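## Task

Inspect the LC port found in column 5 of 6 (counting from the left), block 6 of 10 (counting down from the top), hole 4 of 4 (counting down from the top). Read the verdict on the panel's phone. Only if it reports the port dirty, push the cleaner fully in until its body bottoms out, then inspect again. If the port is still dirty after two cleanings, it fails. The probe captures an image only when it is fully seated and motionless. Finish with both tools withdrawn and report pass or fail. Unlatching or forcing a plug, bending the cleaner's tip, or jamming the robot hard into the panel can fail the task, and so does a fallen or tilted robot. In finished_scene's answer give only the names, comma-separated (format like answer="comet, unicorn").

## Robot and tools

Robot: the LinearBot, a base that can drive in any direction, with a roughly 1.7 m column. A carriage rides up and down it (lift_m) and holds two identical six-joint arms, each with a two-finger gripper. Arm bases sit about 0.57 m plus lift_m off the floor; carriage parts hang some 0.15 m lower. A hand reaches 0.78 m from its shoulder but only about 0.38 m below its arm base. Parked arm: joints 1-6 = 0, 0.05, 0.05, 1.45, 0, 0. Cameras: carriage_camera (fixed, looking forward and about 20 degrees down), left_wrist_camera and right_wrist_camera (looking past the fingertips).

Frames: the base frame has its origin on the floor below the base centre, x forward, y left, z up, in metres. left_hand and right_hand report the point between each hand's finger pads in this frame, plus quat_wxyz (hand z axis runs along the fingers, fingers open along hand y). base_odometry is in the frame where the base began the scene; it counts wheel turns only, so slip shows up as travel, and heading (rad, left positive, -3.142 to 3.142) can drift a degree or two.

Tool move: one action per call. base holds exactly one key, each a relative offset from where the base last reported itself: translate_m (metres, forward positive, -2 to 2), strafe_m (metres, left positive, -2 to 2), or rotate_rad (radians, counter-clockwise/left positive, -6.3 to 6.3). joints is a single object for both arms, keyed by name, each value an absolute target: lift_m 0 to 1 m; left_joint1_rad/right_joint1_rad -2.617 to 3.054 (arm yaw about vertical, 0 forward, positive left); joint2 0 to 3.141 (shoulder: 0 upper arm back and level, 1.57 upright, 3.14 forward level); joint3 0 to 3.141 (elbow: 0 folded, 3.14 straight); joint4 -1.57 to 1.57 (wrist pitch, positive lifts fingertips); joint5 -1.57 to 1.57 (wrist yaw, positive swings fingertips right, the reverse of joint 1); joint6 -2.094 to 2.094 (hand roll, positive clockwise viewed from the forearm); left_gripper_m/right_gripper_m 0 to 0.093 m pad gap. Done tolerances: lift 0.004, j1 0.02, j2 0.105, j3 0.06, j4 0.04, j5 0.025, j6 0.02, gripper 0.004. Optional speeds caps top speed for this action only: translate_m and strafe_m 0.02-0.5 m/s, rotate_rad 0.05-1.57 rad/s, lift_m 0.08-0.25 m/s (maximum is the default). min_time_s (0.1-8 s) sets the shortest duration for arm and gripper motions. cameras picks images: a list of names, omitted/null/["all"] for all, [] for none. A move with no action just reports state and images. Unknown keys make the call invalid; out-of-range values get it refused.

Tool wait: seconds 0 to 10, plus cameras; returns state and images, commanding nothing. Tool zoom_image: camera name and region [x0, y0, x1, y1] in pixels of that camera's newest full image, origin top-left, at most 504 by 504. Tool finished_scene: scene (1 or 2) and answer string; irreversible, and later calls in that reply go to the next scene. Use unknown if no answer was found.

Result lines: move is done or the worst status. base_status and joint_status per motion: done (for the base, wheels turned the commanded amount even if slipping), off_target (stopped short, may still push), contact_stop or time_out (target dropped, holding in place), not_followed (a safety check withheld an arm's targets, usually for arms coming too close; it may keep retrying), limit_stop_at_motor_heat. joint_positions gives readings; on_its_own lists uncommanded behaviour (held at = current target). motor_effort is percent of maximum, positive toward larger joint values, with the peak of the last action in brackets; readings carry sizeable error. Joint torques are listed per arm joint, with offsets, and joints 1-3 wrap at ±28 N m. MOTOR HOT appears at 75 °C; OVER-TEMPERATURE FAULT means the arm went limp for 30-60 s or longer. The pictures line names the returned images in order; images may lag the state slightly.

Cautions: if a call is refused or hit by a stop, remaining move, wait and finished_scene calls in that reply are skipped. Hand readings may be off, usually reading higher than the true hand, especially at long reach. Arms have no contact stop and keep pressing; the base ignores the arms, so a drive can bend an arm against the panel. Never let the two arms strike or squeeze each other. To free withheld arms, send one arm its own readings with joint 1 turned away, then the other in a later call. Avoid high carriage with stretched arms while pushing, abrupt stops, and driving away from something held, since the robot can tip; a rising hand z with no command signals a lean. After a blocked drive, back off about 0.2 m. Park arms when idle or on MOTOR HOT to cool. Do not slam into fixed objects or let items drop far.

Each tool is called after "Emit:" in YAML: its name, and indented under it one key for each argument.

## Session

Emit:
wait:
  seconds: 0.5

Emit:
zoom_image:
  camera: "carriage_camera"
  region: [280, 40, 460, 240]

Scene clock: 0.50 s.
Joint torques (N m): left_arm=[-0.14 -3.58 9.03 2.03 -0.05 -0.09] | right_arm=[-0.1 -4.08 9.73 3.2 0.01 -0.08]
base_odometry: x=+0.000 y=+0.000 heading=+0.000
base_status: not commanded
joint_positions: lift_m=+0.024 left_joint1_rad=-0.576 left_joint2_rad=+1.220 left_joint3_rad=+0.845 left_joint4_rad=+0.546 left_joint5_rad=+0.197 left_joint6_rad=+0.000 left_gripper_m=+0.01707 right_joint1_rad=+0.511 right_joint2_rad=+1.189 right_joint3_rad=+0.932 right_joint4_rad=+0.167 right_joint5_rad=+0.524 right_joint6_rad=+0.024 right_gripper_m=+0.04759
joint_status: not commanded
motor_effort: lift_m=+35 drive_wheels=-1
left_hand: x=+0.5565 y=+0.0483 z=+0.9608 quat_wxyz=(+0.712, +0.254, +0.593, -0.277) (m; base frame)
right_hand: x=+0.6120 y=-0.1874 z=+0.9258 quat_wxyz=(+0.679, -0.002, +0.734, -0.012) (m; base frame)
wait: 0.50 s; at rest by 0.27 s
pictures: carriage_camera, left_wrist_camera, right_wrist_camera
Images, in order (width x height): carriage_camera 672x504, left_wrist_camera 672x504, right_wrist_camera 672x504.

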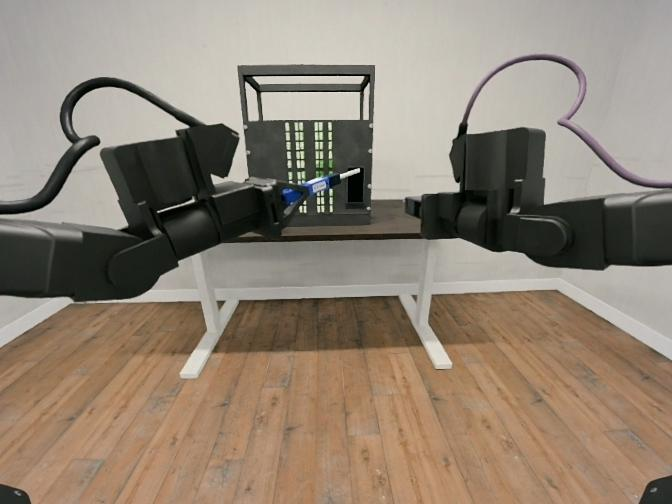

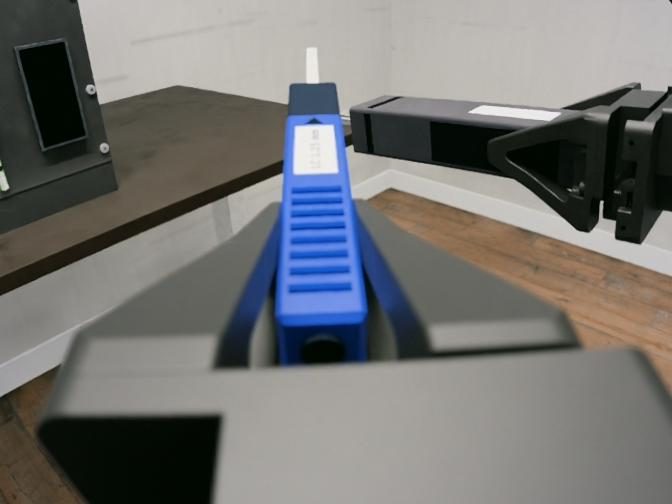

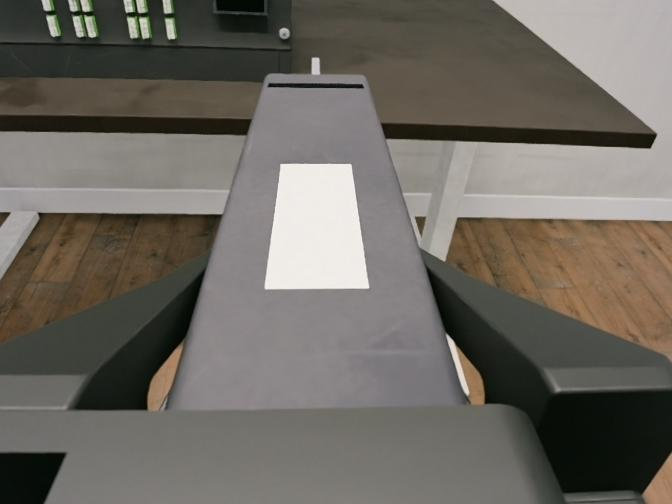

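Scaled by 2.520.

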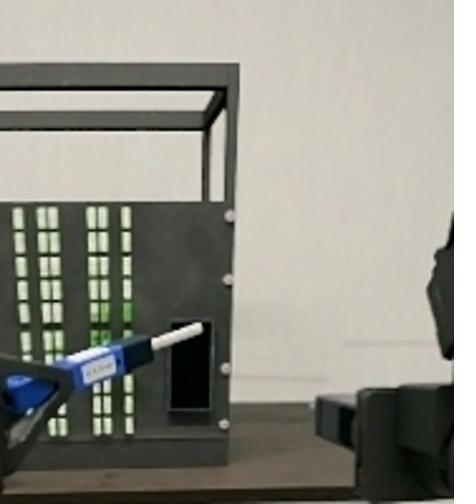

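Emit:
move:
  joints: {"left_joint1_rad": 0, "left_joint2_rad": 0.05, "left_joint3_rad": 0.05, "left_joint4_rad": 1.45, "left_joint5_rad": 0, "left_joint6_rad": 0}
  min_time_s: 4
  cameras: ["carriage_camera"]

Emit:
zoom_image:
  camera: "carriage_camera"
  region: [230, 100, 390, 260]

Scene clock: 12.07 s.
Joint torques (N m): left_arm=[0.65 2.54 5.08 -0.02 -0.13 -0.08] | right_arm=[-0.17 -4.12 9.73 3.2 0.02 -0.1]
move: done
base_odometry: x=+0.000 y=+0.000 heading=+0.000
base_status: not commanded
joint_positions: lift_m=+0.024 left_joint1_rad=-0.008 left_joint2_rad=+0.061 left_joint3_rad=+0.065 left_joint4_rad=+1.434 left_joint5_rad=+0.008 left_joint6_rad=+0.000 left_gripper_m=+0.01708 right_joint1_rad=+0.511 right_joint2_rad=+1.189 right_joint3_rad=+0.932 right_joint4_rad=+0.165 right_joint5_rad=+0.524 right_joint6_rad=+0.024 right_gripper_m=+0.04759
joint_status: all done
motor_effort: lift_m=+35(35) drive_wheels=+0(3)
left_hand: x=+0.2566 y=+0.3043 z=+1.0282 quat_wxyz=(+0.998, +0.004, +0.066, -0.004) (m; base frame)
right_hand: x=+0.6119 y=-0.1875 z=+0.9254 quat_wxyz=(+0.678, -0.003, +0.735, -0.013) (m; base frame)
pictures: carriage_camera
Images, in order (width x height): carriage_camera 672x504.

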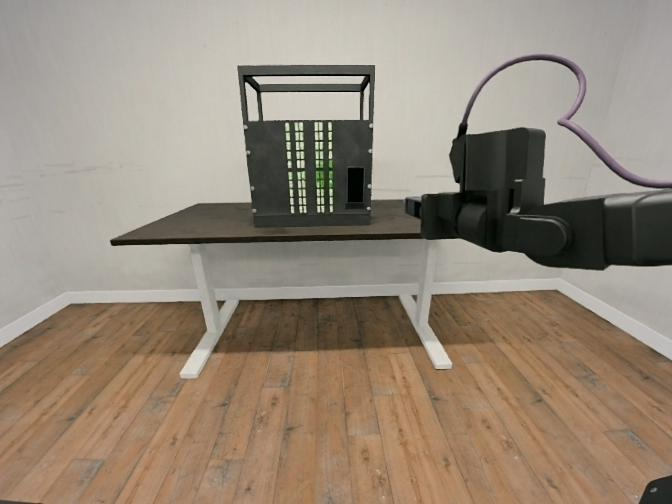

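Scaled by 3.150.

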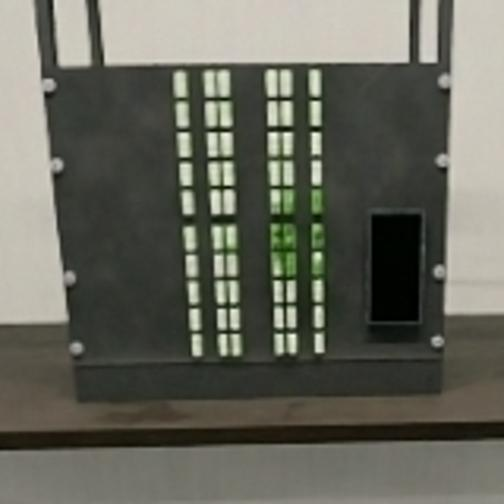

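Emit:
move:
  base: {"rotate_rad": 0.03}
  joints: {"right_joint1_rad": 0.455, "right_joint2_rad": 1.174, "right_joint3_rad": 0.93, "right_joint4_rad": 0.405, "right_joint5_rad": 0.488, "right_joint6_rad": 0, "lift_m": 0.0215}
  min_time_s: 2
  cameras: []

Emit:
move:
  base: {"strafe_m": 0.15}
  speeds: {"strafe_m": 0.1}
  cameras: []

Emit:
move:
  base: {"translate_m": 0.086}
  speeds: {"translate_m": 0.1}
  cameras: []

Emit:
wait:
  seconds: 0.8
  cameras: ["right_wrist_camera", "carriage_camera"]

Scene clock: 27.53 s.
Joint torques (N m): left_arm=[0.68 2.69 5.31 -0.03 -0.11 -0.08] | right_arm=[-0.95 -5.65 9.46 3.47 -0.2 -0.19]
move: off_target
base_odometry: x=+0.000 y=+0.000 heading=+0.030
base_status: done
joint_positions: lift_m=+0.022 left_joint1_rad=-0.008 left_joint2_rad=+0.059 left_joint3_rad=+0.062 left_joint4_rad=+1.439 left_joint5_rad=+0.006 left_joint6_rad=+0.000 left_gripper_m=+0.01708 right_joint1_rad=+0.463 right_joint2_rad=+1.191 right_joint3_rad=+0.932 right_joint4_rad=+0.335 right_joint5_rad=+0.502 right_joint6_rad=+0.008 right_gripper_m=+0.04759
joint_status: right_joint4_rad off_target (ended at +0.335, target +0.405); the others done
motor_effort: lift_m=+35(36) drive_wheels=+6(11)
left_hand: x=+0.2558 y=+0.3046 z=+1.0247 quat_wxyz=(+0.998, +0.003, +0.064, -0.004) (m; base frame)
right_hand: x=+0.6182 y=-0.2023 z=+0.9600 quat_wxyz=(+0.730, +0.029, +0.683, +0.001) (m; base frame)
pictures: none
No camera images: "cameras" was empty.

Scene clock: 29.73 s.
Joint torques (N m): left_arm=[0.61 2.62 5.33 -0.03 -0.1 -0.08] | right_arm=[-0.57 -5.61 9.5 3.41 -0.14 -0.16]
move: done
base_odometry: x=-0.005 y=+0.150 heading=+0.031
base_status: done
joint_positions: lift_m=+0.022 left_joint1_rad=-0.007 left_joint2_rad=+0.059 left_joint3_rad=+0.062 left_joint4_rad=+1.439 left_joint5_rad=+0.005 left_joint6_rad=+0.000 left_gripper_m=+0.01708 right_joint1_rad=+0.459 right_joint2_rad=+1.191 right_joint3_rad=+0.932 right_joint4_rad=+0.337 right_joint5_rad=+0.497 right_joint6_rad=+0.007 right_gripper_m=+0.04759
joint_status: not commanded
motor_effort: lift_m=+35(35) drive_wheels=-8(13)
left_hand: x=+0.2558 y=+0.3048 z=+1.0247 quat_wxyz=(+0.998, +0.003, +0.064, -0.004) (m; base frame)
right_hand: x=+0.6185 y=-0.2026 z=+0.9605 quat_wxyz=(+0.731, +0.028, +0.682, +0.002) (m; base frame)
pictures: none
No camera images: "cameras" was empty.

Scene clock: 31.30 s.
Joint torques (N m): left_arm=[0.57 2.7 5.31 -0.08 -0.1 -0.08] | right_arm=[-0.65 -5.56 9.57 3.37 -0.14 -0.17]
move: done
base_odometry: x=+0.081 y=+0.153 heading=+0.031
base_status: done
joint_positions: lift_m=+0.022 left_joint1_rad=-0.007 left_joint2_rad=+0.059 left_joint3_rad=+0.062 left_joint4_rad=+1.442 left_joint5_rad=+0.005 left_joint6_rad=+0.000 left_gripper_m=+0.01708 right_joint1_rad=+0.459 right_joint2_rad=+1.191 right_joint3_rad=+0.932 right_joint4_rad=+0.342 right_joint5_rad=+0.497 right_joint6_rad=+0.007 right_gripper_m=+0.04759
joint_status: not commanded
motor_effort: lift_m=+35(35) drive_wheels=-7(11)
left_hand: x=+0.2551 y=+0.3049 z=+1.0248 quat_wxyz=(+0.998, +0.003, +0.063, -0.004) (m; base frame)
right_hand: x=+0.6185 y=-0.2026 z=+0.9616 quat_wxyz=(+0.732, +0.029, +0.680, +0.003) (m; base frame)
pictures: none
No camera images: "cameras" was empty.

Scene clock: 32.10 s.
Joint torques (N m): left_arm=[0.57 2.73 5.34 -0.07 -0.11 -0.08] | right_arm=[-0.59 -5.64 9.48 3.36 -0.15 -0.2]
base_odometry: x=+0.081 y=+0.153 heading=+0.031
base_status: done
joint_positions: lift_m=+0.022 left_joint1_rad=-0.007 left_joint2_rad=+0.059 left_joint3_rad=+0.062 left_joint4_rad=+1.442 left_joint5_rad=+0.005 left_joint6_rad=+0.000 left_gripper_m=+0.01708 right_joint1_rad=+0.459 right_joint2_rad=+1.191 right_joint3_rad=+0.932 right_joint4_rad=+0.342 right_joint5_rad=+0.497 right_joint6_rad=+0.007 right_gripper_m=+0.04759
joint_status: not commanded
motor_effort: lift_m=+35(35) drive_wheels=-5(11)
left_hand: x=+0.2551 y=+0.3049 z=+1.0248 quat_wxyz=(+0.998, +0.003, +0.063, -0.004) (m; base frame)
right_hand: x=+0.6185 y=-0.2026 z=+0.9616 quat_wxyz=(+0.732, +0.029, +0.680, +0.003) (m; base frame)
wait: 0.80 s; at rest by 0.27 s
pictures: carriage_camera, right_wrist_camera
Images, in order (width x height): carriage_camera 672x504, right_wrist_camera 672x504.

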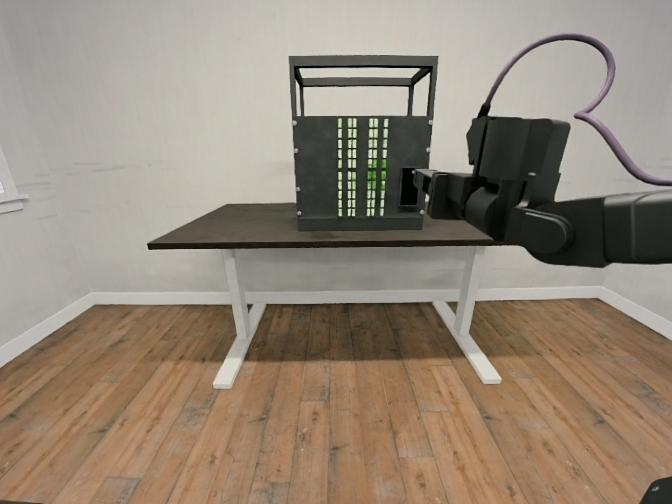

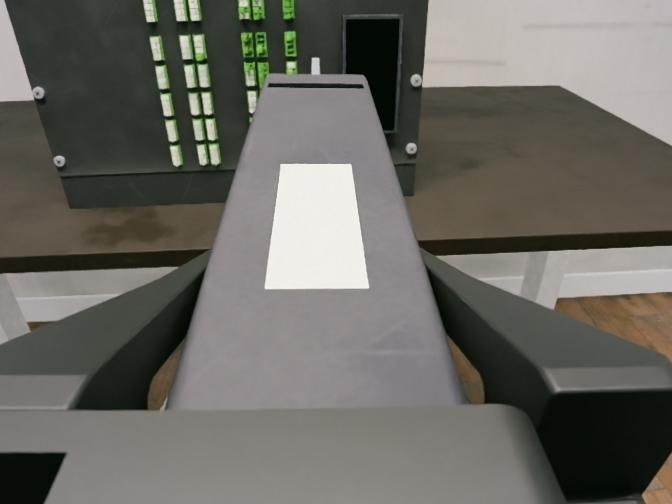

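Emit:
move:
  joints: {"right_joint1_rad": 0.455, "right_joint2_rad": 1.174, "right_joint3_rad": 0.870, "right_joint4_rad": 0.405, "right_joint5_rad": 0.488, "right_joint6_rad": -0.006, "lift_m": 0.015}
  min_time_s: 1
  cameras: []

Emit:
wait:
  seconds: 0.8
  cameras: ["right_wrist_camera"]

Emit:
zoom_image:
  camera: "right_wrist_camera"
  region: [220, 0, 350, 130]

Scene clock: 59.77 s.
Joint torques (N m): left_arm=[0.55 2.82 5.48 -0.08 -0.1 -0.08] | right_arm=[-0.65 -5.56 8.81 3.38 -0.12 -0.19]
move: off_target
base_odometry: x=+0.081 y=+0.153 heading=+0.031
base_status: not commanded
joint_positions: lift_m=+0.015 left_joint1_rad=-0.007 left_joint2_rad=+0.058 left_joint3_rad=+0.061 left_joint4_rad=+1.443 left_joint5_rad=+0.005 left_joint6_rad=+0.000 left_gripper_m=+0.01708 right_joint1_rad=+0.459 right_joint2_rad=+1.191 right_joint3_rad=+0.878 right_joint4_rad=+0.345 right_joint5_rad=+0.497 right_joint6_rad=+0.002 right_gripper_m=+0.04759
joint_status: right_joint4_rad off_target (ended at +0.345, target +0.405); the others done
motor_effort: lift_m=+37(37) drive_wheels=-5(7)
left_hand: x=+0.2548 y=+0.3049 z=+1.0178 quat_wxyz=(+0.998, +0.003, +0.062, -0.004) (m; base frame)
right_hand: x=+0.6185 y=-0.2026 z=+0.9300 quat_wxyz=(+0.717, +0.019, +0.697, -0.007) (m; base frame)
pictures: none
No camera images: "cameras" was empty.

Scene clock: 60.57 s.
Joint torques (N m): left_arm=[0.58 2.82 5.48 -0.09 -0.1 -0.09] | right_arm=[-0.68 -5.63 8.84 3.37 -0.13 -0.19]
base_odometry: x=+0.081 y=+0.153 heading=+0.031
base_status: not commanded
joint_positions: lift_m=+0.015 left_joint1_rad=-0.007 left_joint2_rad=+0.058 left_joint3_rad=+0.061 left_joint4_rad=+1.443 left_joint5_rad=+0.005 left_joint6_rad=+0.000 left_gripper_m=+0.01708 right_joint1_rad=+0.459 right_joint2_rad=+1.191 right_joint3_rad=+0.878 right_joint4_rad=+0.345 right_joint5_rad=+0.497 right_joint6_rad=+0.002 right_gripper_m=+0.04759
joint_status: right_joint4_rad off_target (ended at +0.345, target +0.405); the others done
motor_effort: lift_m=+36(37) drive_wheels=-4(7)
left_hand: x=+0.2548 y=+0.3049 z=+1.0178 quat_wxyz=(+0.998, +0.003, +0.062, -0.004) (m; base frame)
right_hand: x=+0.6185 y=-0.2026 z=+0.9300 quat_wxyz=(+0.717, +0.019, +0.697, -0.007) (m; base frame)
wait: 0.80 s; at rest by 0.27 s
pictures: right_wrist_camera
Images, in order (width x height): right_wrist_camera 672x504.

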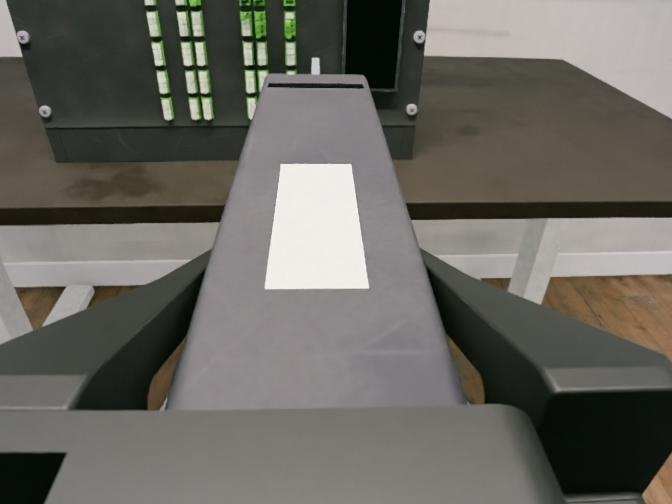

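Scaled by 3.877.

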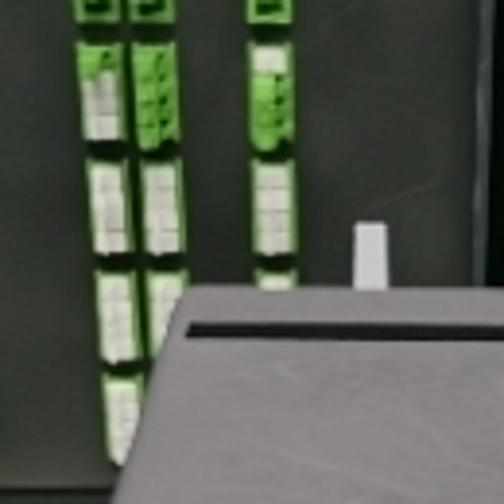

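Emit:
move:
  base: {"strafe_m": 0.05}
  joints: {"right_joint4_rad": 0.397}
  speeds: {"strafe_m": 0.05}
  cameras: []

Emit:
move:
  base: {"translate_m": 0.2}
  speeds: {"translate_m": 0.15}
  cameras: []

Emit:
wait:
  seconds: 0.8
  cameras: ["right_wrist_camera"]

Emit:
zoom_image:
  camera: "right_wrist_camera"
  region: [260, 0, 360, 100]

Scene clock: 77.00 s.
Joint torques (N m): left_arm=[0.54 2.82 5.48 -0.09 -0.1 -0.08] | right_arm=[-0.59 -5.49 8.83 3.26 -0.12 -0.18]
move: off_target
base_odometry: x=+0.080 y=+0.203 heading=+0.031
base_status: done
joint_positions: lift_m=+0.015 left_joint1_rad=-0.007 left_joint2_rad=+0.058 left_joint3_rad=+0.061 left_joint4_rad=+1.443 left_joint5_rad=+0.004 left_joint6_rad=+0.000 left_gripper_m=+0.01708 right_joint1_rad=+0.459 right_joint2_rad=+1.191 right_joint3_rad=+0.878 right_joint4_rad=+0.345 right_joint5_rad=+0.494 right_joint6_rad=+0.001 right_gripper_m=+0.04759
joint_status: right_joint4_rad off_target (ended at +0.345, target +0.397)
motor_effort: lift_m=+36(37) drive_wheels=-4(8)
left_hand: x=+0.2548 y=+0.3050 z=+1.0178 quat_wxyz=(+0.998, +0.002, +0.062, -0.004) (m; base frame)
right_hand: x=+0.6185 y=-0.2024 z=+0.9300 quat_wxyz=(+0.717, +0.018, +0.697, -0.007) (m; base frame)
pictures: none
No camera images: "cameras" was empty.

Scene clock: 79.23 s.
Joint torques (N m): left_arm=[0.55 2.95 5.49 -0.08 -0.09 -0.08] | right_arm=[-0.57 -5.65 8.8 3.26 -0.09 -0.19]
move: done
base_odometry: x=+0.280 y=+0.209 heading=+0.031
base_status: done
joint_positions: lift_m=+0.015 left_joint1_rad=-0.007 left_joint2_rad=+0.058 left_joint3_rad=+0.061 left_joint4_rad=+1.443 left_joint5_rad=+0.004 left_joint6_rad=+0.000 left_gripper_m=+0.01708 right_joint1_rad=+0.459 right_joint2_rad=+1.191 right_joint3_rad=+0.878 right_joint4_rad=+0.343 right_joint5_rad=+0.494 right_joint6_rad=+0.001 right_gripper_m=+0.04759
joint_status: not commanded
motor_effort: lift_m=+36(36) drive_wheels=-6(11)
left_hand: x=+0.2548 y=+0.3050 z=+1.0178 quat_wxyz=(+0.998, +0.002, +0.062, -0.004) (m; base frame)
right_hand: x=+0.6186 y=-0.2024 z=+0.9297 quat_wxyz=(+0.717, +0.018, +0.697, -0.007) (m; base frame)
pictures: none
No camera images: "cameras" was empty.

Scene clock: 80.03 s.
Joint torques (N m): left_arm=[0.55 2.82 5.46 -0.09 -0.1 -0.08] | right_arm=[-0.57 -5.57 8.81 3.29 -0.08 -0.19]
base_odometry: x=+0.280 y=+0.209 heading=+0.031
base_status: done
joint_positions: lift_m=+0.015 left_joint1_rad=-0.007 left_joint2_rad=+0.058 left_joint3_rad=+0.061 left_joint4_rad=+1.443 left_joint5_rad=+0.004 left_joint6_rad=+0.000 left_gripper_m=+0.01708 right_joint1_rad=+0.459 right_joint2_rad=+1.191 right_joint3_rad=+0.878 right_joint4_rad=+0.343 right_joint5_rad=+0.494 right_joint6_rad=+0.001 right_gripper_m=+0.04759
joint_status: not commanded
motor_effort: lift_m=+36(36) drive_wheels=-3(11)
left_hand: x=+0.2548 y=+0.3050 z=+1.0178 quat_wxyz=(+0.998, +0.002, +0.062, -0.004) (m; base frame)
right_hand: x=+0.6186 y=-0.2024 z=+0.9297 quat_wxyz=(+0.717, +0.018, +0.697, -0.007) (m; base frame)
wait: 0.80 s; at rest by 0.27 s
pictures: right_wrist_camera
Images, in order (width x height): right_wrist_camera 672x504.

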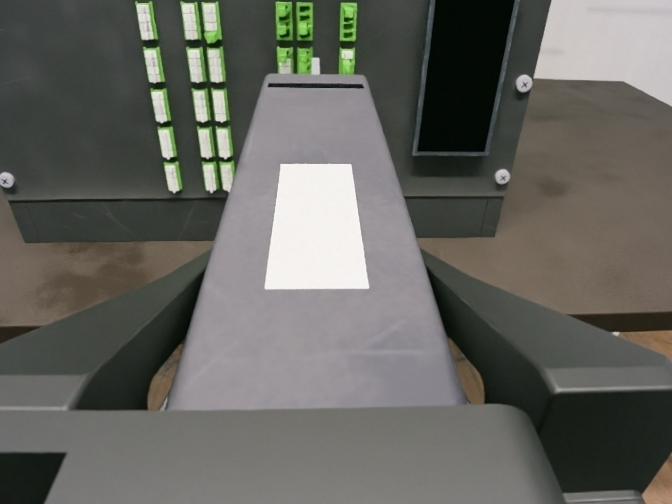

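Scaled by 5.040.

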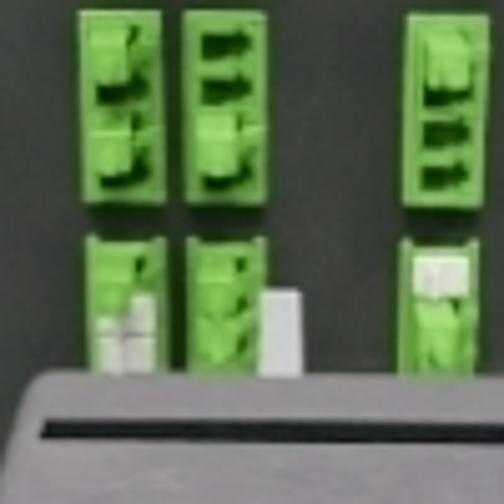

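Emit:
move:
  joints: {"right_joint1_rad": 0.455, "right_joint2_rad": 1.174, "right_joint3_rad": 0.87, "right_joint4_rad": 0.388, "right_joint5_rad": 0.488, "right_joint6_rad": -0.006, "lift_m": 0.018}
  base: {"strafe_m": 0.007}
  speeds: {"strafe_m": 0.03}
  cameras: []

Emit:
wait:
  seconds: 0.8
  cameras: ["right_wrist_camera"]

Emit:
zoom_image:
  camera: "right_wrist_camera"
  region: [260, 0, 360, 100]

Scene clock: 92.17 s.
Joint torques (N m): left_arm=[0.44 2.85 5.57 -0.09 -0.08 -0.08] | right_arm=[-0.28 -5.59 8.94 3.21 -0.07 -0.18]
move: off_target
base_odometry: x=+0.280 y=+0.216 heading=+0.031
base_status: done
joint_positions: lift_m=+0.018 left_joint1_rad=-0.006 left_joint2_rad=+0.057 left_joint3_rad=+0.059 left_joint4_rad=+1.443 left_joint5_rad=+0.003 left_joint6_rad=+0.000 left_gripper_m=+0.01708 right_joint1_rad=+0.458 right_joint2_rad=+1.191 right_joint3_rad=+0.877 right_joint4_rad=+0.338 right_joint5_rad=+0.492 right_joint6_rad=+0.001 right_gripper_m=+0.04759
joint_status: right_joint4_rad off_target (ended at +0.338, target +0.388); the others done
motor_effort: lift_m=+36(41) drive_wheels=+2(7)
left_hand: x=+0.2550 y=+0.3052 z=+1.0206 quat_wxyz=(+0.998, +0.002, +0.063, -0.003) (m; base frame)
right_hand: x=+0.6187 y=-0.2026 z=+0.9309 quat_wxyz=(+0.715, +0.017, +0.699, -0.008) (m; base frame)
pictures: none
No camera images: "cameras" was empty.

Scene clock: 92.97 s.
Joint torques (N m): left_arm=[0.46 2.85 5.57 -0.08 -0.09 -0.08] | right_arm=[-0.39 -5.65 8.96 3.23 -0.08 -0.19]
base_odometry: x=+0.280 y=+0.216 heading=+0.031
base_status: done
joint_positions: lift_m=+0.018 left_joint1_rad=-0.006 left_joint2_rad=+0.057 left_joint3_rad=+0.059 left_joint4_rad=+1.443 left_joint5_rad=+0.003 left_joint6_rad=+0.000 left_gripper_m=+0.01708 right_joint1_rad=+0.458 right_joint2_rad=+1.191 right_joint3_rad=+0.877 right_joint4_rad=+0.338 right_joint5_rad=+0.492 right_joint6_rad=+0.001 right_gripper_m=+0.04759
joint_status: right_joint4_rad off_target (ended at +0.338, target +0.388); the others done
motor_effort: lift_m=+36(41) drive_wheels=+3(7)
left_hand: x=+0.2550 y=+0.3052 z=+1.0206 quat_wxyz=(+0.998, +0.002, +0.063, -0.003) (m; base frame)
right_hand: x=+0.6187 y=-0.2026 z=+0.9309 quat_wxyz=(+0.715, +0.017, +0.699, -0.008) (m; base frame)
wait: 0.80 s; at rest by 0.27 s
pictures: right_wrist_camera
Images, in order (width x height): right_wrist_camera 672x504.

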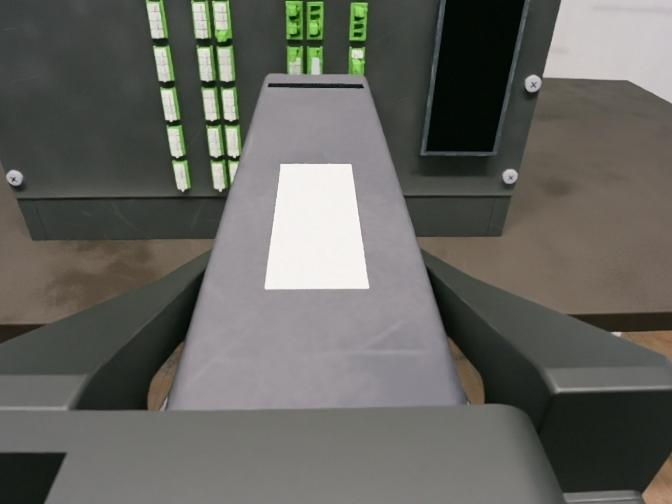

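Scaled by 5.040.

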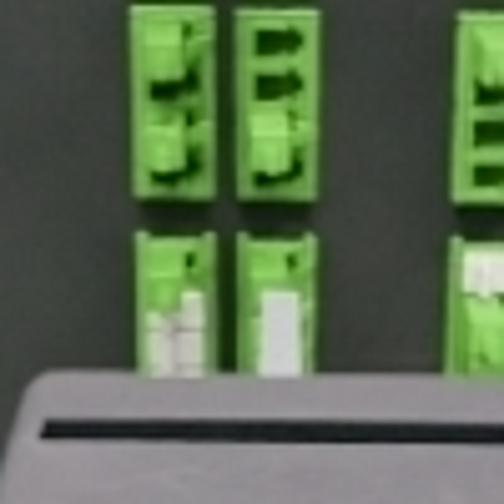

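Emit:
move:
  base: {"translate_m": 0.05}
  speeds: {"translate_m": 0.04}
  joints: {"lift_m": 0.021}
  cameras: []

Emit:
wait:
  seconds: 0.8
  cameras: ["right_wrist_camera"]

Emit:
zoom_image:
  camera: "right_wrist_camera"
  region: [260, 0, 360, 100]

Scene clock: 100.60 s.
Joint torques (N m): left_arm=[0.46 2.89 5.56 -0.1 -0.08 -0.08] | right_arm=[-0.39 -5.45 9.1 3.29 -0.08 -0.19]
move: done
base_odometry: x=+0.330 y=+0.218 heading=+0.031
base_status: done
joint_positions: lift_m=+0.021 left_joint1_rad=-0.006 left_joint2_rad=+0.057 left_joint3_rad=+0.059 left_joint4_rad=+1.444 left_joint5_rad=+0.003 left_joint6_rad=+0.000 left_gripper_m=+0.01708 right_joint1_rad=+0.458 right_joint2_rad=+1.190 right_joint3_rad=+0.875 right_joint4_rad=+0.335 right_joint5_rad=+0.492 right_joint6_rad=+0.001 right_gripper_m=+0.04759
joint_status: all done
motor_effort: lift_m=+36(43) drive_wheels=-4(11)
left_hand: x=+0.2547 y=+0.3052 z=+1.0237 quat_wxyz=(+0.998, +0.002, +0.062, -0.003) (m; base frame)
right_hand: x=+0.6186 y=-0.2026 z=+0.9325 quat_wxyz=(+0.713, +0.016, +0.701, -0.009) (m; base frame)
pictures: none
No camera images: "cameras" was empty.

Scene clock: 101.40 s.
Joint torques (N m): left_arm=[0.47 2.85 5.55 -0.1 -0.09 -0.07] | right_arm=[-0.47 -5.53 9.14 3.29 -0.06 -0.19]
base_odometry: x=+0.330 y=+0.218 heading=+0.031
base_status: done
joint_positions: lift_m=+0.021 left_joint1_rad=-0.006 left_joint2_rad=+0.057 left_joint3_rad=+0.059 left_joint4_rad=+1.444 left_joint5_rad=+0.003 left_joint6_rad=+0.000 left_gripper_m=+0.01708 right_joint1_rad=+0.458 right_joint2_rad=+1.190 right_joint3_rad=+0.875 right_joint4_rad=+0.335 right_joint5_rad=+0.492 right_joint6_rad=+0.001 right_gripper_m=+0.04759
joint_status: all done
motor_effort: lift_m=+35(43) drive_wheels=-4(11)
left_hand: x=+0.2547 y=+0.3052 z=+1.0237 quat_wxyz=(+0.998, +0.002, +0.062, -0.003) (m; base frame)
right_hand: x=+0.6186 y=-0.2026 z=+0.9325 quat_wxyz=(+0.713, +0.016, +0.701, -0.009) (m; base frame)
wait: 0.80 s; at rest by 0.27 s
pictures: right_wrist_camera
Images, in order (width x height): right_wrist_camera 672x504.

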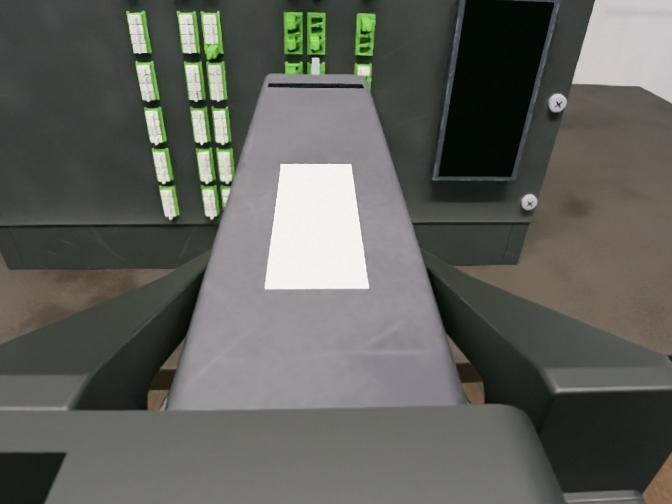

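Scaled by 5.040.

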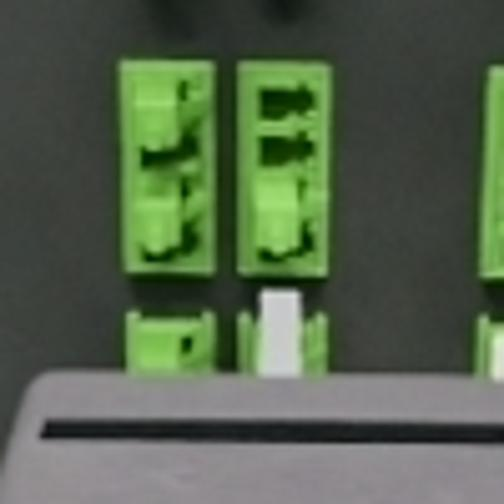

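Emit:
move:
  base: {"strafe_m": 0.0008}
  speeds: {"strafe_m": 0.02}
  joints: {"lift_m": 0.0265}
  cameras: []

Emit:
wait:
  seconds: 0.8
  cameras: ["right_wrist_camera"]

Emit:
zoom_image:
  camera: "right_wrist_camera"
  region: [290, 30, 340, 80]

Scene clock: 105.73 s.
Joint torques (N m): left_arm=[0.46 2.86 5.38 -0.1 -0.07 -0.08] | right_arm=[-0.42 -5.53 9.52 3.28 -0.06 -0.17]
move: done
base_odometry: x=+0.330 y=+0.219 heading=+0.032
base_status: done
joint_positions: lift_m=+0.027 left_joint1_rad=-0.006 left_joint2_rad=+0.057 left_joint3_rad=+0.059 left_joint4_rad=+1.444 left_joint5_rad=+0.002 left_joint6_rad=+0.000 left_gripper_m=+0.01708 right_joint1_rad=+0.457 right_joint2_rad=+1.190 right_joint3_rad=+0.873 right_joint4_rad=+0.334 right_joint5_rad=+0.490 right_joint6_rad=+0.001 right_gripper_m=+0.04759
joint_status: all done
motor_effort: lift_m=+35(44) drive_wheels=+1(6)
left_hand: x=+0.2547 y=+0.3054 z=+1.0291 quat_wxyz=(+0.998, +0.001, +0.062, -0.003) (m; base frame)
right_hand: x=+0.6186 y=-0.2025 z=+0.9370 quat_wxyz=(+0.712, +0.015, +0.702, -0.009) (m; base frame)
pictures: none
No camera images: "cameras" was empty.

Scene clock: 106.53 s.
Joint torques (N m): left_arm=[0.39 2.88 5.63 -0.1 -0.08 -0.09] | right_arm=[-0.29 -5.53 9.37 3.28 -0.07 -0.18]
base_odometry: x=+0.330 y=+0.219 heading=+0.032
base_status: done
joint_positions: lift_m=+0.027 left_joint1_rad=-0.005 left_joint2_rad=+0.057 left_joint3_rad=+0.059 left_joint4_rad=+1.444 left_joint5_rad=+0.002 left_joint6_rad=+0.000 left_gripper_m=+0.01708 right_joint1_rad=+0.457 right_joint2_rad=+1.190 right_joint3_rad=+0.873 right_joint4_rad=+0.334 right_joint5_rad=+0.490 right_joint6_rad=+0.001 right_gripper_m=+0.04759
joint_status: all done
motor_effort: lift_m=+35(44) drive_wheels=-3(6)
left_hand: x=+0.2547 y=+0.3054 z=+1.0291 quat_wxyz=(+0.998, +0.001, +0.062, -0.003) (m; base frame)
right_hand: x=+0.6186 y=-0.2025 z=+0.9370 quat_wxyz=(+0.712, +0.015, +0.702, -0.009) (m; base frame)
wait: 0.80 s; at rest by 0.27 s
pictures: right_wrist_camera
Images, in order (width x height): right_wrist_camera 672x504.

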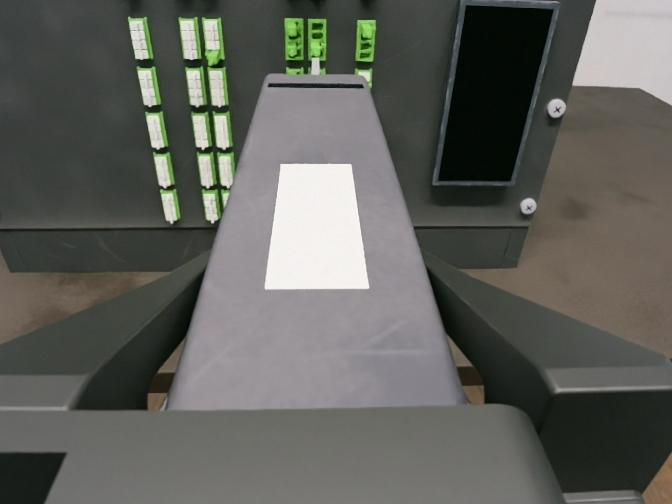

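Scaled by 10.080.

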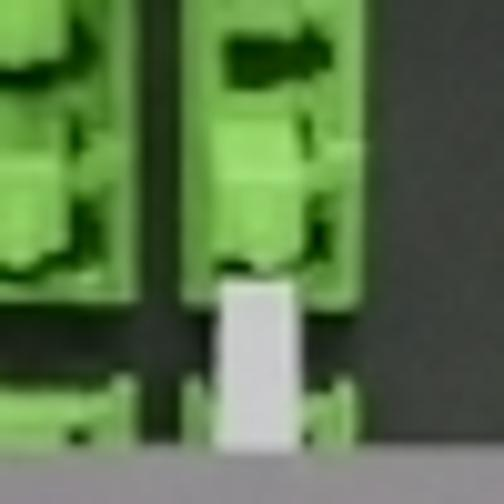

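Emit:
move:
  base: {"translate_m": 0.016}
  speeds: {"translate_m": 0.02}
  joints: {"lift_m": 0.0273}
  cameras: []

Emit:
wait:
  seconds: 0.8
  cameras: ["right_wrist_camera"]

Emit:
zoom_image:
  camera: "right_wrist_camera"
  region: [298, 40, 333, 75]

Scene clock: 112.90 s.
Joint torques (N m): left_arm=[0.4 2.7 5.79 -0.13 -0.06 -0.08] | right_arm=[-1.31 -2.59 9.36 3.7 -0.19 -0.18]
move: done
base_odometry: x=+0.346 y=+0.219 heading=+0.032
base_status: done
joint_positions: lift_m=+0.027 left_joint1_rad=-0.005 left_joint2_rad=+0.057 left_joint3_rad=+0.059 left_joint4_rad=+1.446 left_joint5_rad=+0.002 left_joint6_rad=+0.000 left_gripper_m=+0.01708 right_joint1_rad=+0.467 right_joint2_rad=+1.160 right_joint3_rad=+0.873 right_joint4_rad=+0.300 right_joint5_rad=+0.499 right_joint6_rad=+0.001 right_gripper_m=+0.04759
joint_status: all done
motor_effort: lift_m=+36(40) drive_wheels=+5(10)
left_hand: x=+0.2543 y=+0.3054 z=+1.0298 quat_wxyz=(+0.998, +0.001, +0.061, -0.003) (m; base frame)
right_hand: x=+0.6114 y=-0.2033 z=+0.9413 quat_wxyz=(+0.711, +0.014, +0.703, -0.009) (m; base frame)
pictures: none
No camera images: "cameras" was empty.

Scene clock: 113.70 s.
Joint torques (N m): left_arm=[0.39 2.85 5.63 -0.11 -0.07 -0.08] | right_arm=[-1.29 -2.76 9.31 3.69 -0.14 -0.18]
base_odometry: x=+0.346 y=+0.219 heading=+0.032
base_status: done
joint_positions: lift_m=+0.027 left_joint1_rad=-0.005 left_joint2_rad=+0.057 left_joint3_rad=+0.059 left_joint4_rad=+1.446 left_joint5_rad=+0.002 left_joint6_rad=+0.000 left_gripper_m=+0.01708 right_joint1_rad=+0.467 right_joint2_rad=+1.160 right_joint3_rad=+0.873 right_joint4_rad=+0.300 right_joint5_rad=+0.499 right_joint6_rad=+0.001 right_gripper_m=+0.04759
joint_status: all done
motor_effort: lift_m=+37(40) drive_wheels=+4(10)
left_hand: x=+0.2543 y=+0.3054 z=+1.0298 quat_wxyz=(+0.998, +0.001, +0.061, -0.003) (m; base frame)
right_hand: x=+0.6114 y=-0.2033 z=+0.9413 quat_wxyz=(+0.711, +0.014, +0.703, -0.009) (m; base frame)
wait: 0.80 s; at rest by 0.27 s
pictures: right_wrist_camera
Images, in order (width x height): right_wrist_camera 672x504.

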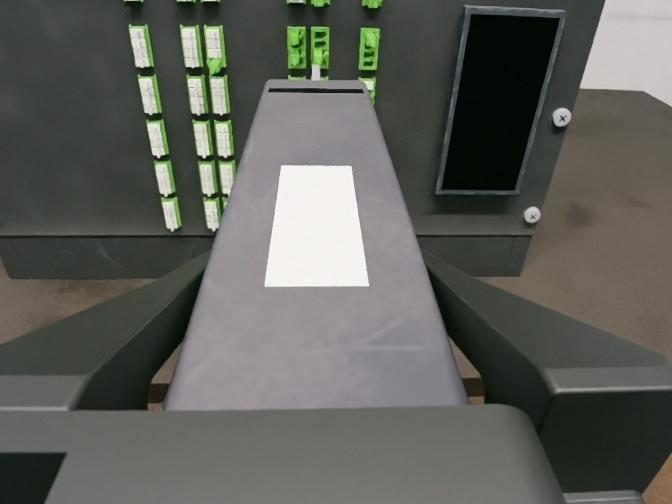

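Scaled by 14.400.

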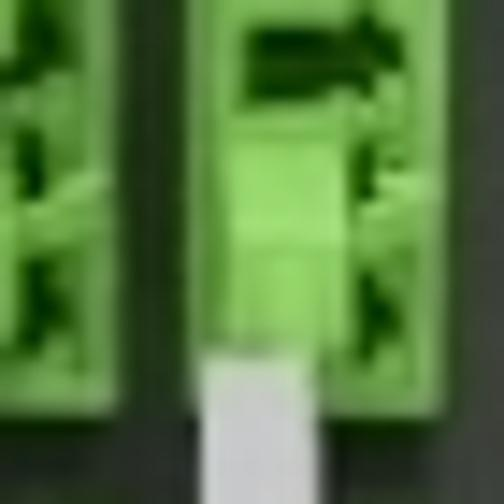

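Emit:
move:
  base: {"translate_m": -0.014}
  speeds: {"translate_m": 0.03}
  cameras: []

Emit:
wait:
  seconds: 0.8
  cameras: ["right_wrist_camera"]

Emit:
zoom_image:
  camera: "right_wrist_camera"
  region: [290, 30, 340, 80]

Scene clock: 117.30 s.
Joint torques (N m): left_arm=[0.4 2.99 5.63 -0.12 -0.07 -0.08] | right_arm=[-0.88 -4.22 9.32 3.38 -0.13 -0.18]
move: done
base_odometry: x=+0.332 y=+0.219 heading=+0.032
base_status: done
joint_positions: lift_m=+0.027 left_joint1_rad=-0.005 left_joint2_rad=+0.057 left_joint3_rad=+0.059 left_joint4_rad=+1.446 left_joint5_rad=+0.002 left_joint6_rad=+0.000 left_gripper_m=+0.01708 right_joint1_rad=+0.463 right_joint2_rad=+1.175 right_joint3_rad=+0.873 right_joint4_rad=+0.324 right_joint5_rad=+0.498 right_joint6_rad=+0.001 right_gripper_m=+0.04759
joint_status: not commanded
motor_effort: lift_m=+37(37) drive_wheels=-2(11)
left_hand: x=+0.2543 y=+0.3054 z=+1.0298 quat_wxyz=(+0.998, +0.001, +0.061, -0.003) (m; base frame)
right_hand: x=+0.6150 y=-0.2032 z=+0.9409 quat_wxyz=(+0.714, +0.016, +0.700, -0.009) (m; base frame)
pictures: none
No camera images: "cameras" was empty.

Scene clock: 118.10 s.
Joint torques (N m): left_arm=[0.4 2.88 5.61 -0.11 -0.07 -0.08] | right_arm=[-0.92 -4.21 9.31 3.4 -0.14 -0.17]
base_odometry: x=+0.332 y=+0.219 heading=+0.032
base_status: done
joint_positions: lift_m=+0.027 left_joint1_rad=-0.005 left_joint2_rad=+0.057 left_joint3_rad=+0.059 left_joint4_rad=+1.446 left_joint5_rad=+0.002 left_joint6_rad=+0.000 left_gripper_m=+0.01708 right_joint1_rad=+0.463 right_joint2_rad=+1.175 right_joint3_rad=+0.873 right_joint4_rad=+0.325 right_joint5_rad=+0.498 right_joint6_rad=+0.001 right_gripper_m=+0.04759
joint_status: not commanded
motor_effort: lift_m=+37(37) drive_wheels=+1(11)
left_hand: x=+0.2543 y=+0.3054 z=+1.0298 quat_wxyz=(+0.998, +0.001, +0.061, -0.003) (m; base frame)
right_hand: x=+0.6150 y=-0.2032 z=+0.9411 quat_wxyz=(+0.714, +0.016, +0.700, -0.009) (m; base frame)
wait: 0.80 s; at rest by 0.27 s
pictures: right_wrist_camera
Images, in order (width x height): right_wrist_camera 672x504.

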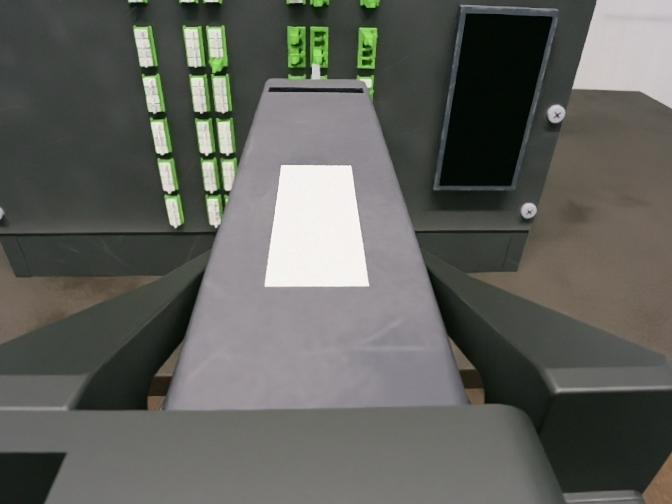

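Scaled by 10.080.

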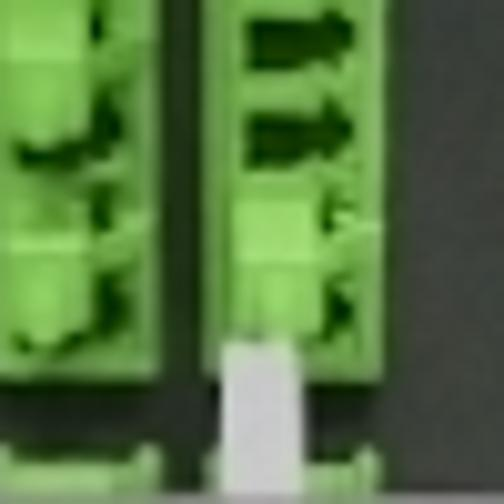

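Emit:
wait:
  seconds: 0.1
  cameras: ["carriage_camera", "right_wrist_camera"]

Emit:
zoom_image:
  camera: "carriage_camera"
  region: [240, 180, 440, 330]

Scene clock: 124.60 s.
Joint torques (N m): left_arm=[0.42 2.86 5.63 -0.12 -0.07 -0.09] | right_arm=[-0.87 -4.14 9.28 3.4 -0.13 -0.17]
base_odometry: x=+0.332 y=+0.219 heading=+0.032
base_status: done
joint_positions: lift_m=+0.027 left_joint1_rad=-0.005 left_joint2_rad=+0.057 left_joint3_rad=+0.059 left_joint4_rad=+1.446 left_joint5_rad=+0.002 left_joint6_rad=+0.000 left_gripper_m=+0.01708 right_joint1_rad=+0.463 right_joint2_rad=+1.175 right_joint3_rad=+0.873 right_joint4_rad=+0.325 right_joint5_rad=+0.498 right_joint6_rad=+0.001 right_gripper_m=+0.04759
joint_status: not commanded
motor_effort: lift_m=+37(37) drive_wheels=+1(11)
left_hand: x=+0.2543 y=+0.3054 z=+1.0298 quat_wxyz=(+0.998, +0.001, +0.061, -0.003) (m; base frame)
right_hand: x=+0.6150 y=-0.2032 z=+0.9411 quat_wxyz=(+0.714, +0.016, +0.700, -0.009) (m; base frame)
wait: 0.10 s; at rest from the start
pictures: carriage_camera, right_wrist_camera
Images, in order (width x height): carriage_camera 672x504, right_wrist_camera 672x504.

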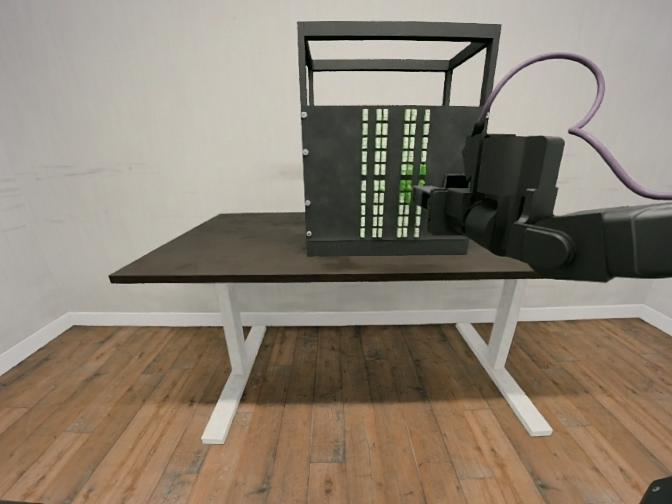

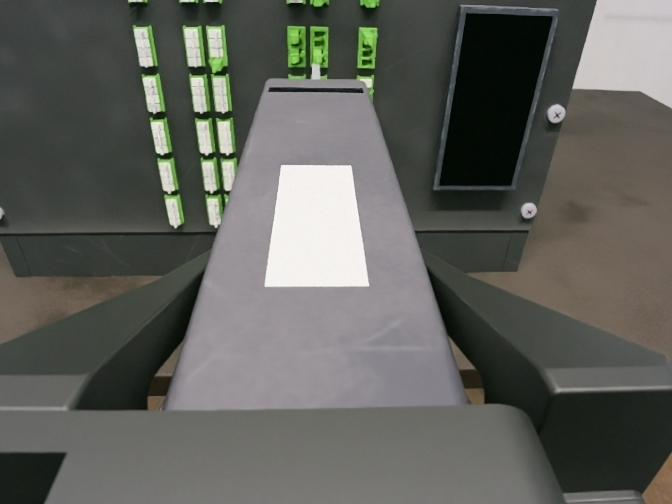

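Scaled by 2.520.

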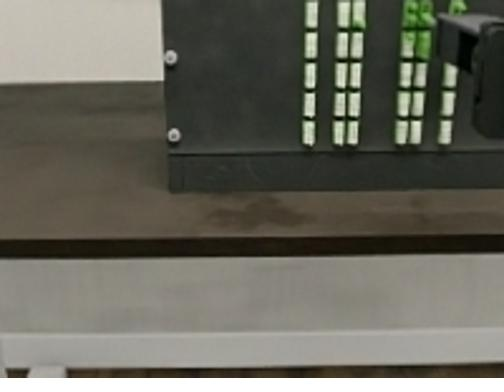

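Emit:
zoom_image:
  camera: "right_wrist_camera"
  region: [240, 90, 400, 210]

Emit:
zoom_image:
  camera: "right_wrist_camera"
  region: [160, 330, 260, 410]

Emit:
zoom_image:
  camera: "right_wrist_camera"
  region: [380, 330, 480, 410]

Scaled by 3.150.

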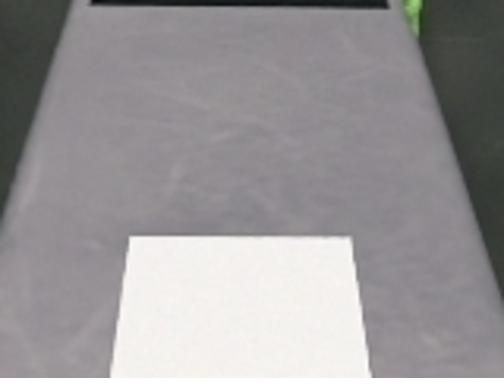

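Scaled by 5.040.

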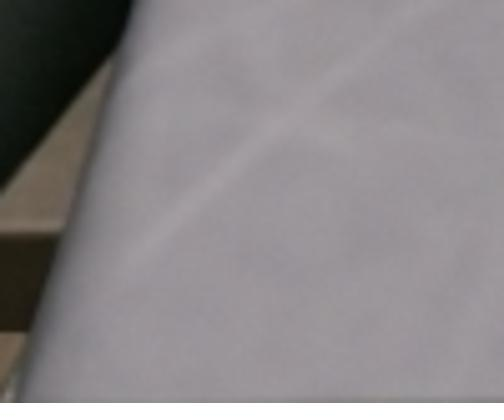

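Scaled by 5.040.

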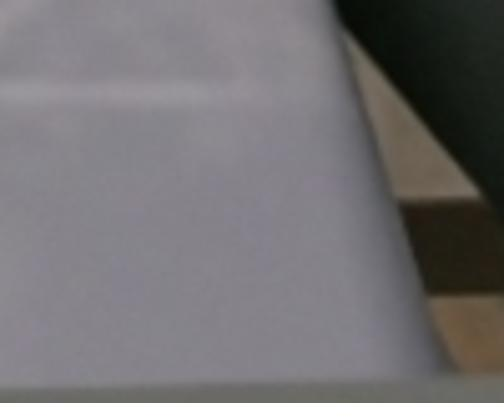

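Emit:
move:
  base: {"translate_m": -0.032}
  speeds: {"translate_m": 0.04}
  joints: {"right_joint1_rad": 0.455, "right_joint2_rad": 1.174, "right_joint3_rad": 0.87, "right_joint4_rad": 0.42, "right_joint5_rad": 0.488, "right_joint6_rad": -0.006}
  cameras: []

Emit:
wait:
  seconds: 0.8
  cameras: ["right_wrist_camera"]

Emit:
zoom_image:
  camera: "right_wrist_camera"
  region: [270, 20, 350, 100]

Scene clock: 151.07 s.
Joint torques (N m): left_arm=[0.38 2.78 5.63 -0.11 -0.07 -0.08] | right_arm=[-0.88 -4.44 9.31 3.39 -0.17 -0.18]
move: off_target
base_odometry: x=+0.300 y=+0.218 heading=+0.032
base_status: done
joint_positions: lift_m=+0.027 left_joint1_rad=-0.005 left_joint2_rad=+0.057 left_joint3_rad=+0.059 left_joint4_rad=+1.446 left_joint5_rad=+0.002 left_joint6_rad=+0.000 left_gripper_m=+0.01708 right_joint1_rad=+0.463 right_joint2_rad=+1.178 right_joint3_rad=+0.873 right_joint4_rad=+0.355 right_joint5_rad=+0.498 right_joint6_rad=+0.001 right_gripper_m=+0.04759
joint_status: right_joint4_rad off_target (ended at +0.355, target +0.420); the others done
motor_effort: lift_m=+37(37) drive_wheels=+2(14)
left_hand: x=+0.2543 y=+0.3054 z=+1.0298 quat_wxyz=(+0.998, +0.001, +0.061, -0.003) (m; base frame)
right_hand: x=+0.6152 y=-0.2031 z=+0.9471 quat_wxyz=(+0.723, +0.021, +0.691, -0.004) (m; base frame)
pictures: none
No camera images: "cameras" was empty.

Scene clock: 151.87 s.
Joint torques (N m): left_arm=[0.39 2.86 5.64 -0.12 -0.07 -0.08] | right_arm=[-0.98 -4.38 9.33 3.4 -0.15 -0.19]
base_odometry: x=+0.300 y=+0.218 heading=+0.032
base_status: done
joint_positions: lift_m=+0.027 left_joint1_rad=-0.005 left_joint2_rad=+0.057 left_joint3_rad=+0.059 left_joint4_rad=+1.446 left_joint5_rad=+0.002 left_joint6_rad=+0.000 left_gripper_m=+0.01708 right_joint1_rad=+0.463 right_joint2_rad=+1.178 right_joint3_rad=+0.873 right_joint4_rad=+0.355 right_joint5_rad=+0.498 right_joint6_rad=+0.001 right_gripper_m=+0.04759
joint_status: right_joint4_rad off_target (ended at +0.355, target +0.420); the others done
motor_effort: lift_m=+37(37) drive_wheels=+2(14)
left_hand: x=+0.2543 y=+0.3054 z=+1.0298 quat_wxyz=(+0.998, +0.001, +0.061, -0.003) (m; base frame)
right_hand: x=+0.6152 y=-0.2031 z=+0.9471 quat_wxyz=(+0.723, +0.021, +0.691, -0.004) (m; base frame)
wait: 0.80 s; at rest by 0.27 s
pictures: right_wrist_camera
Images, in order (width x height): right_wrist_camera 672x504.

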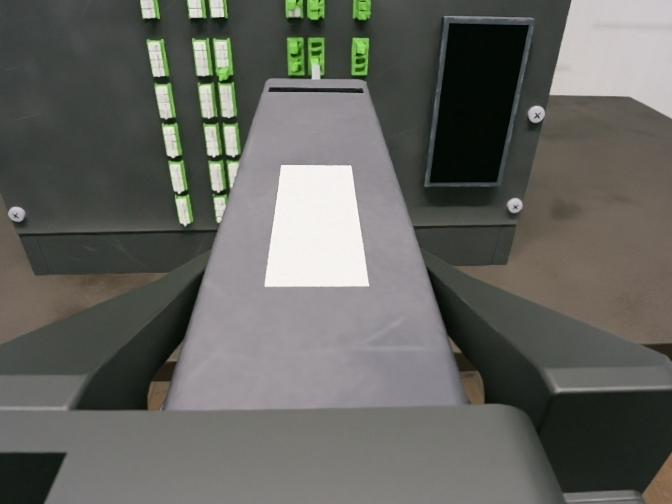

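Scaled by 6.300.

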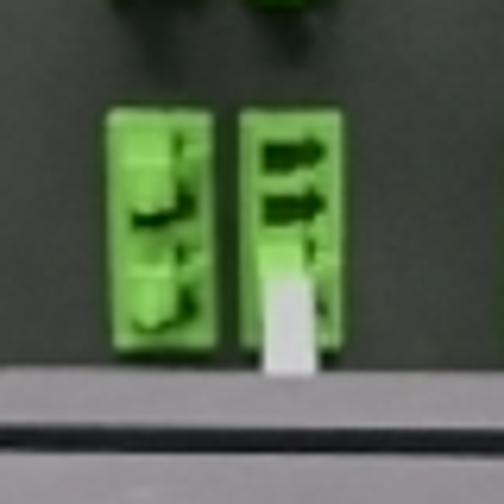

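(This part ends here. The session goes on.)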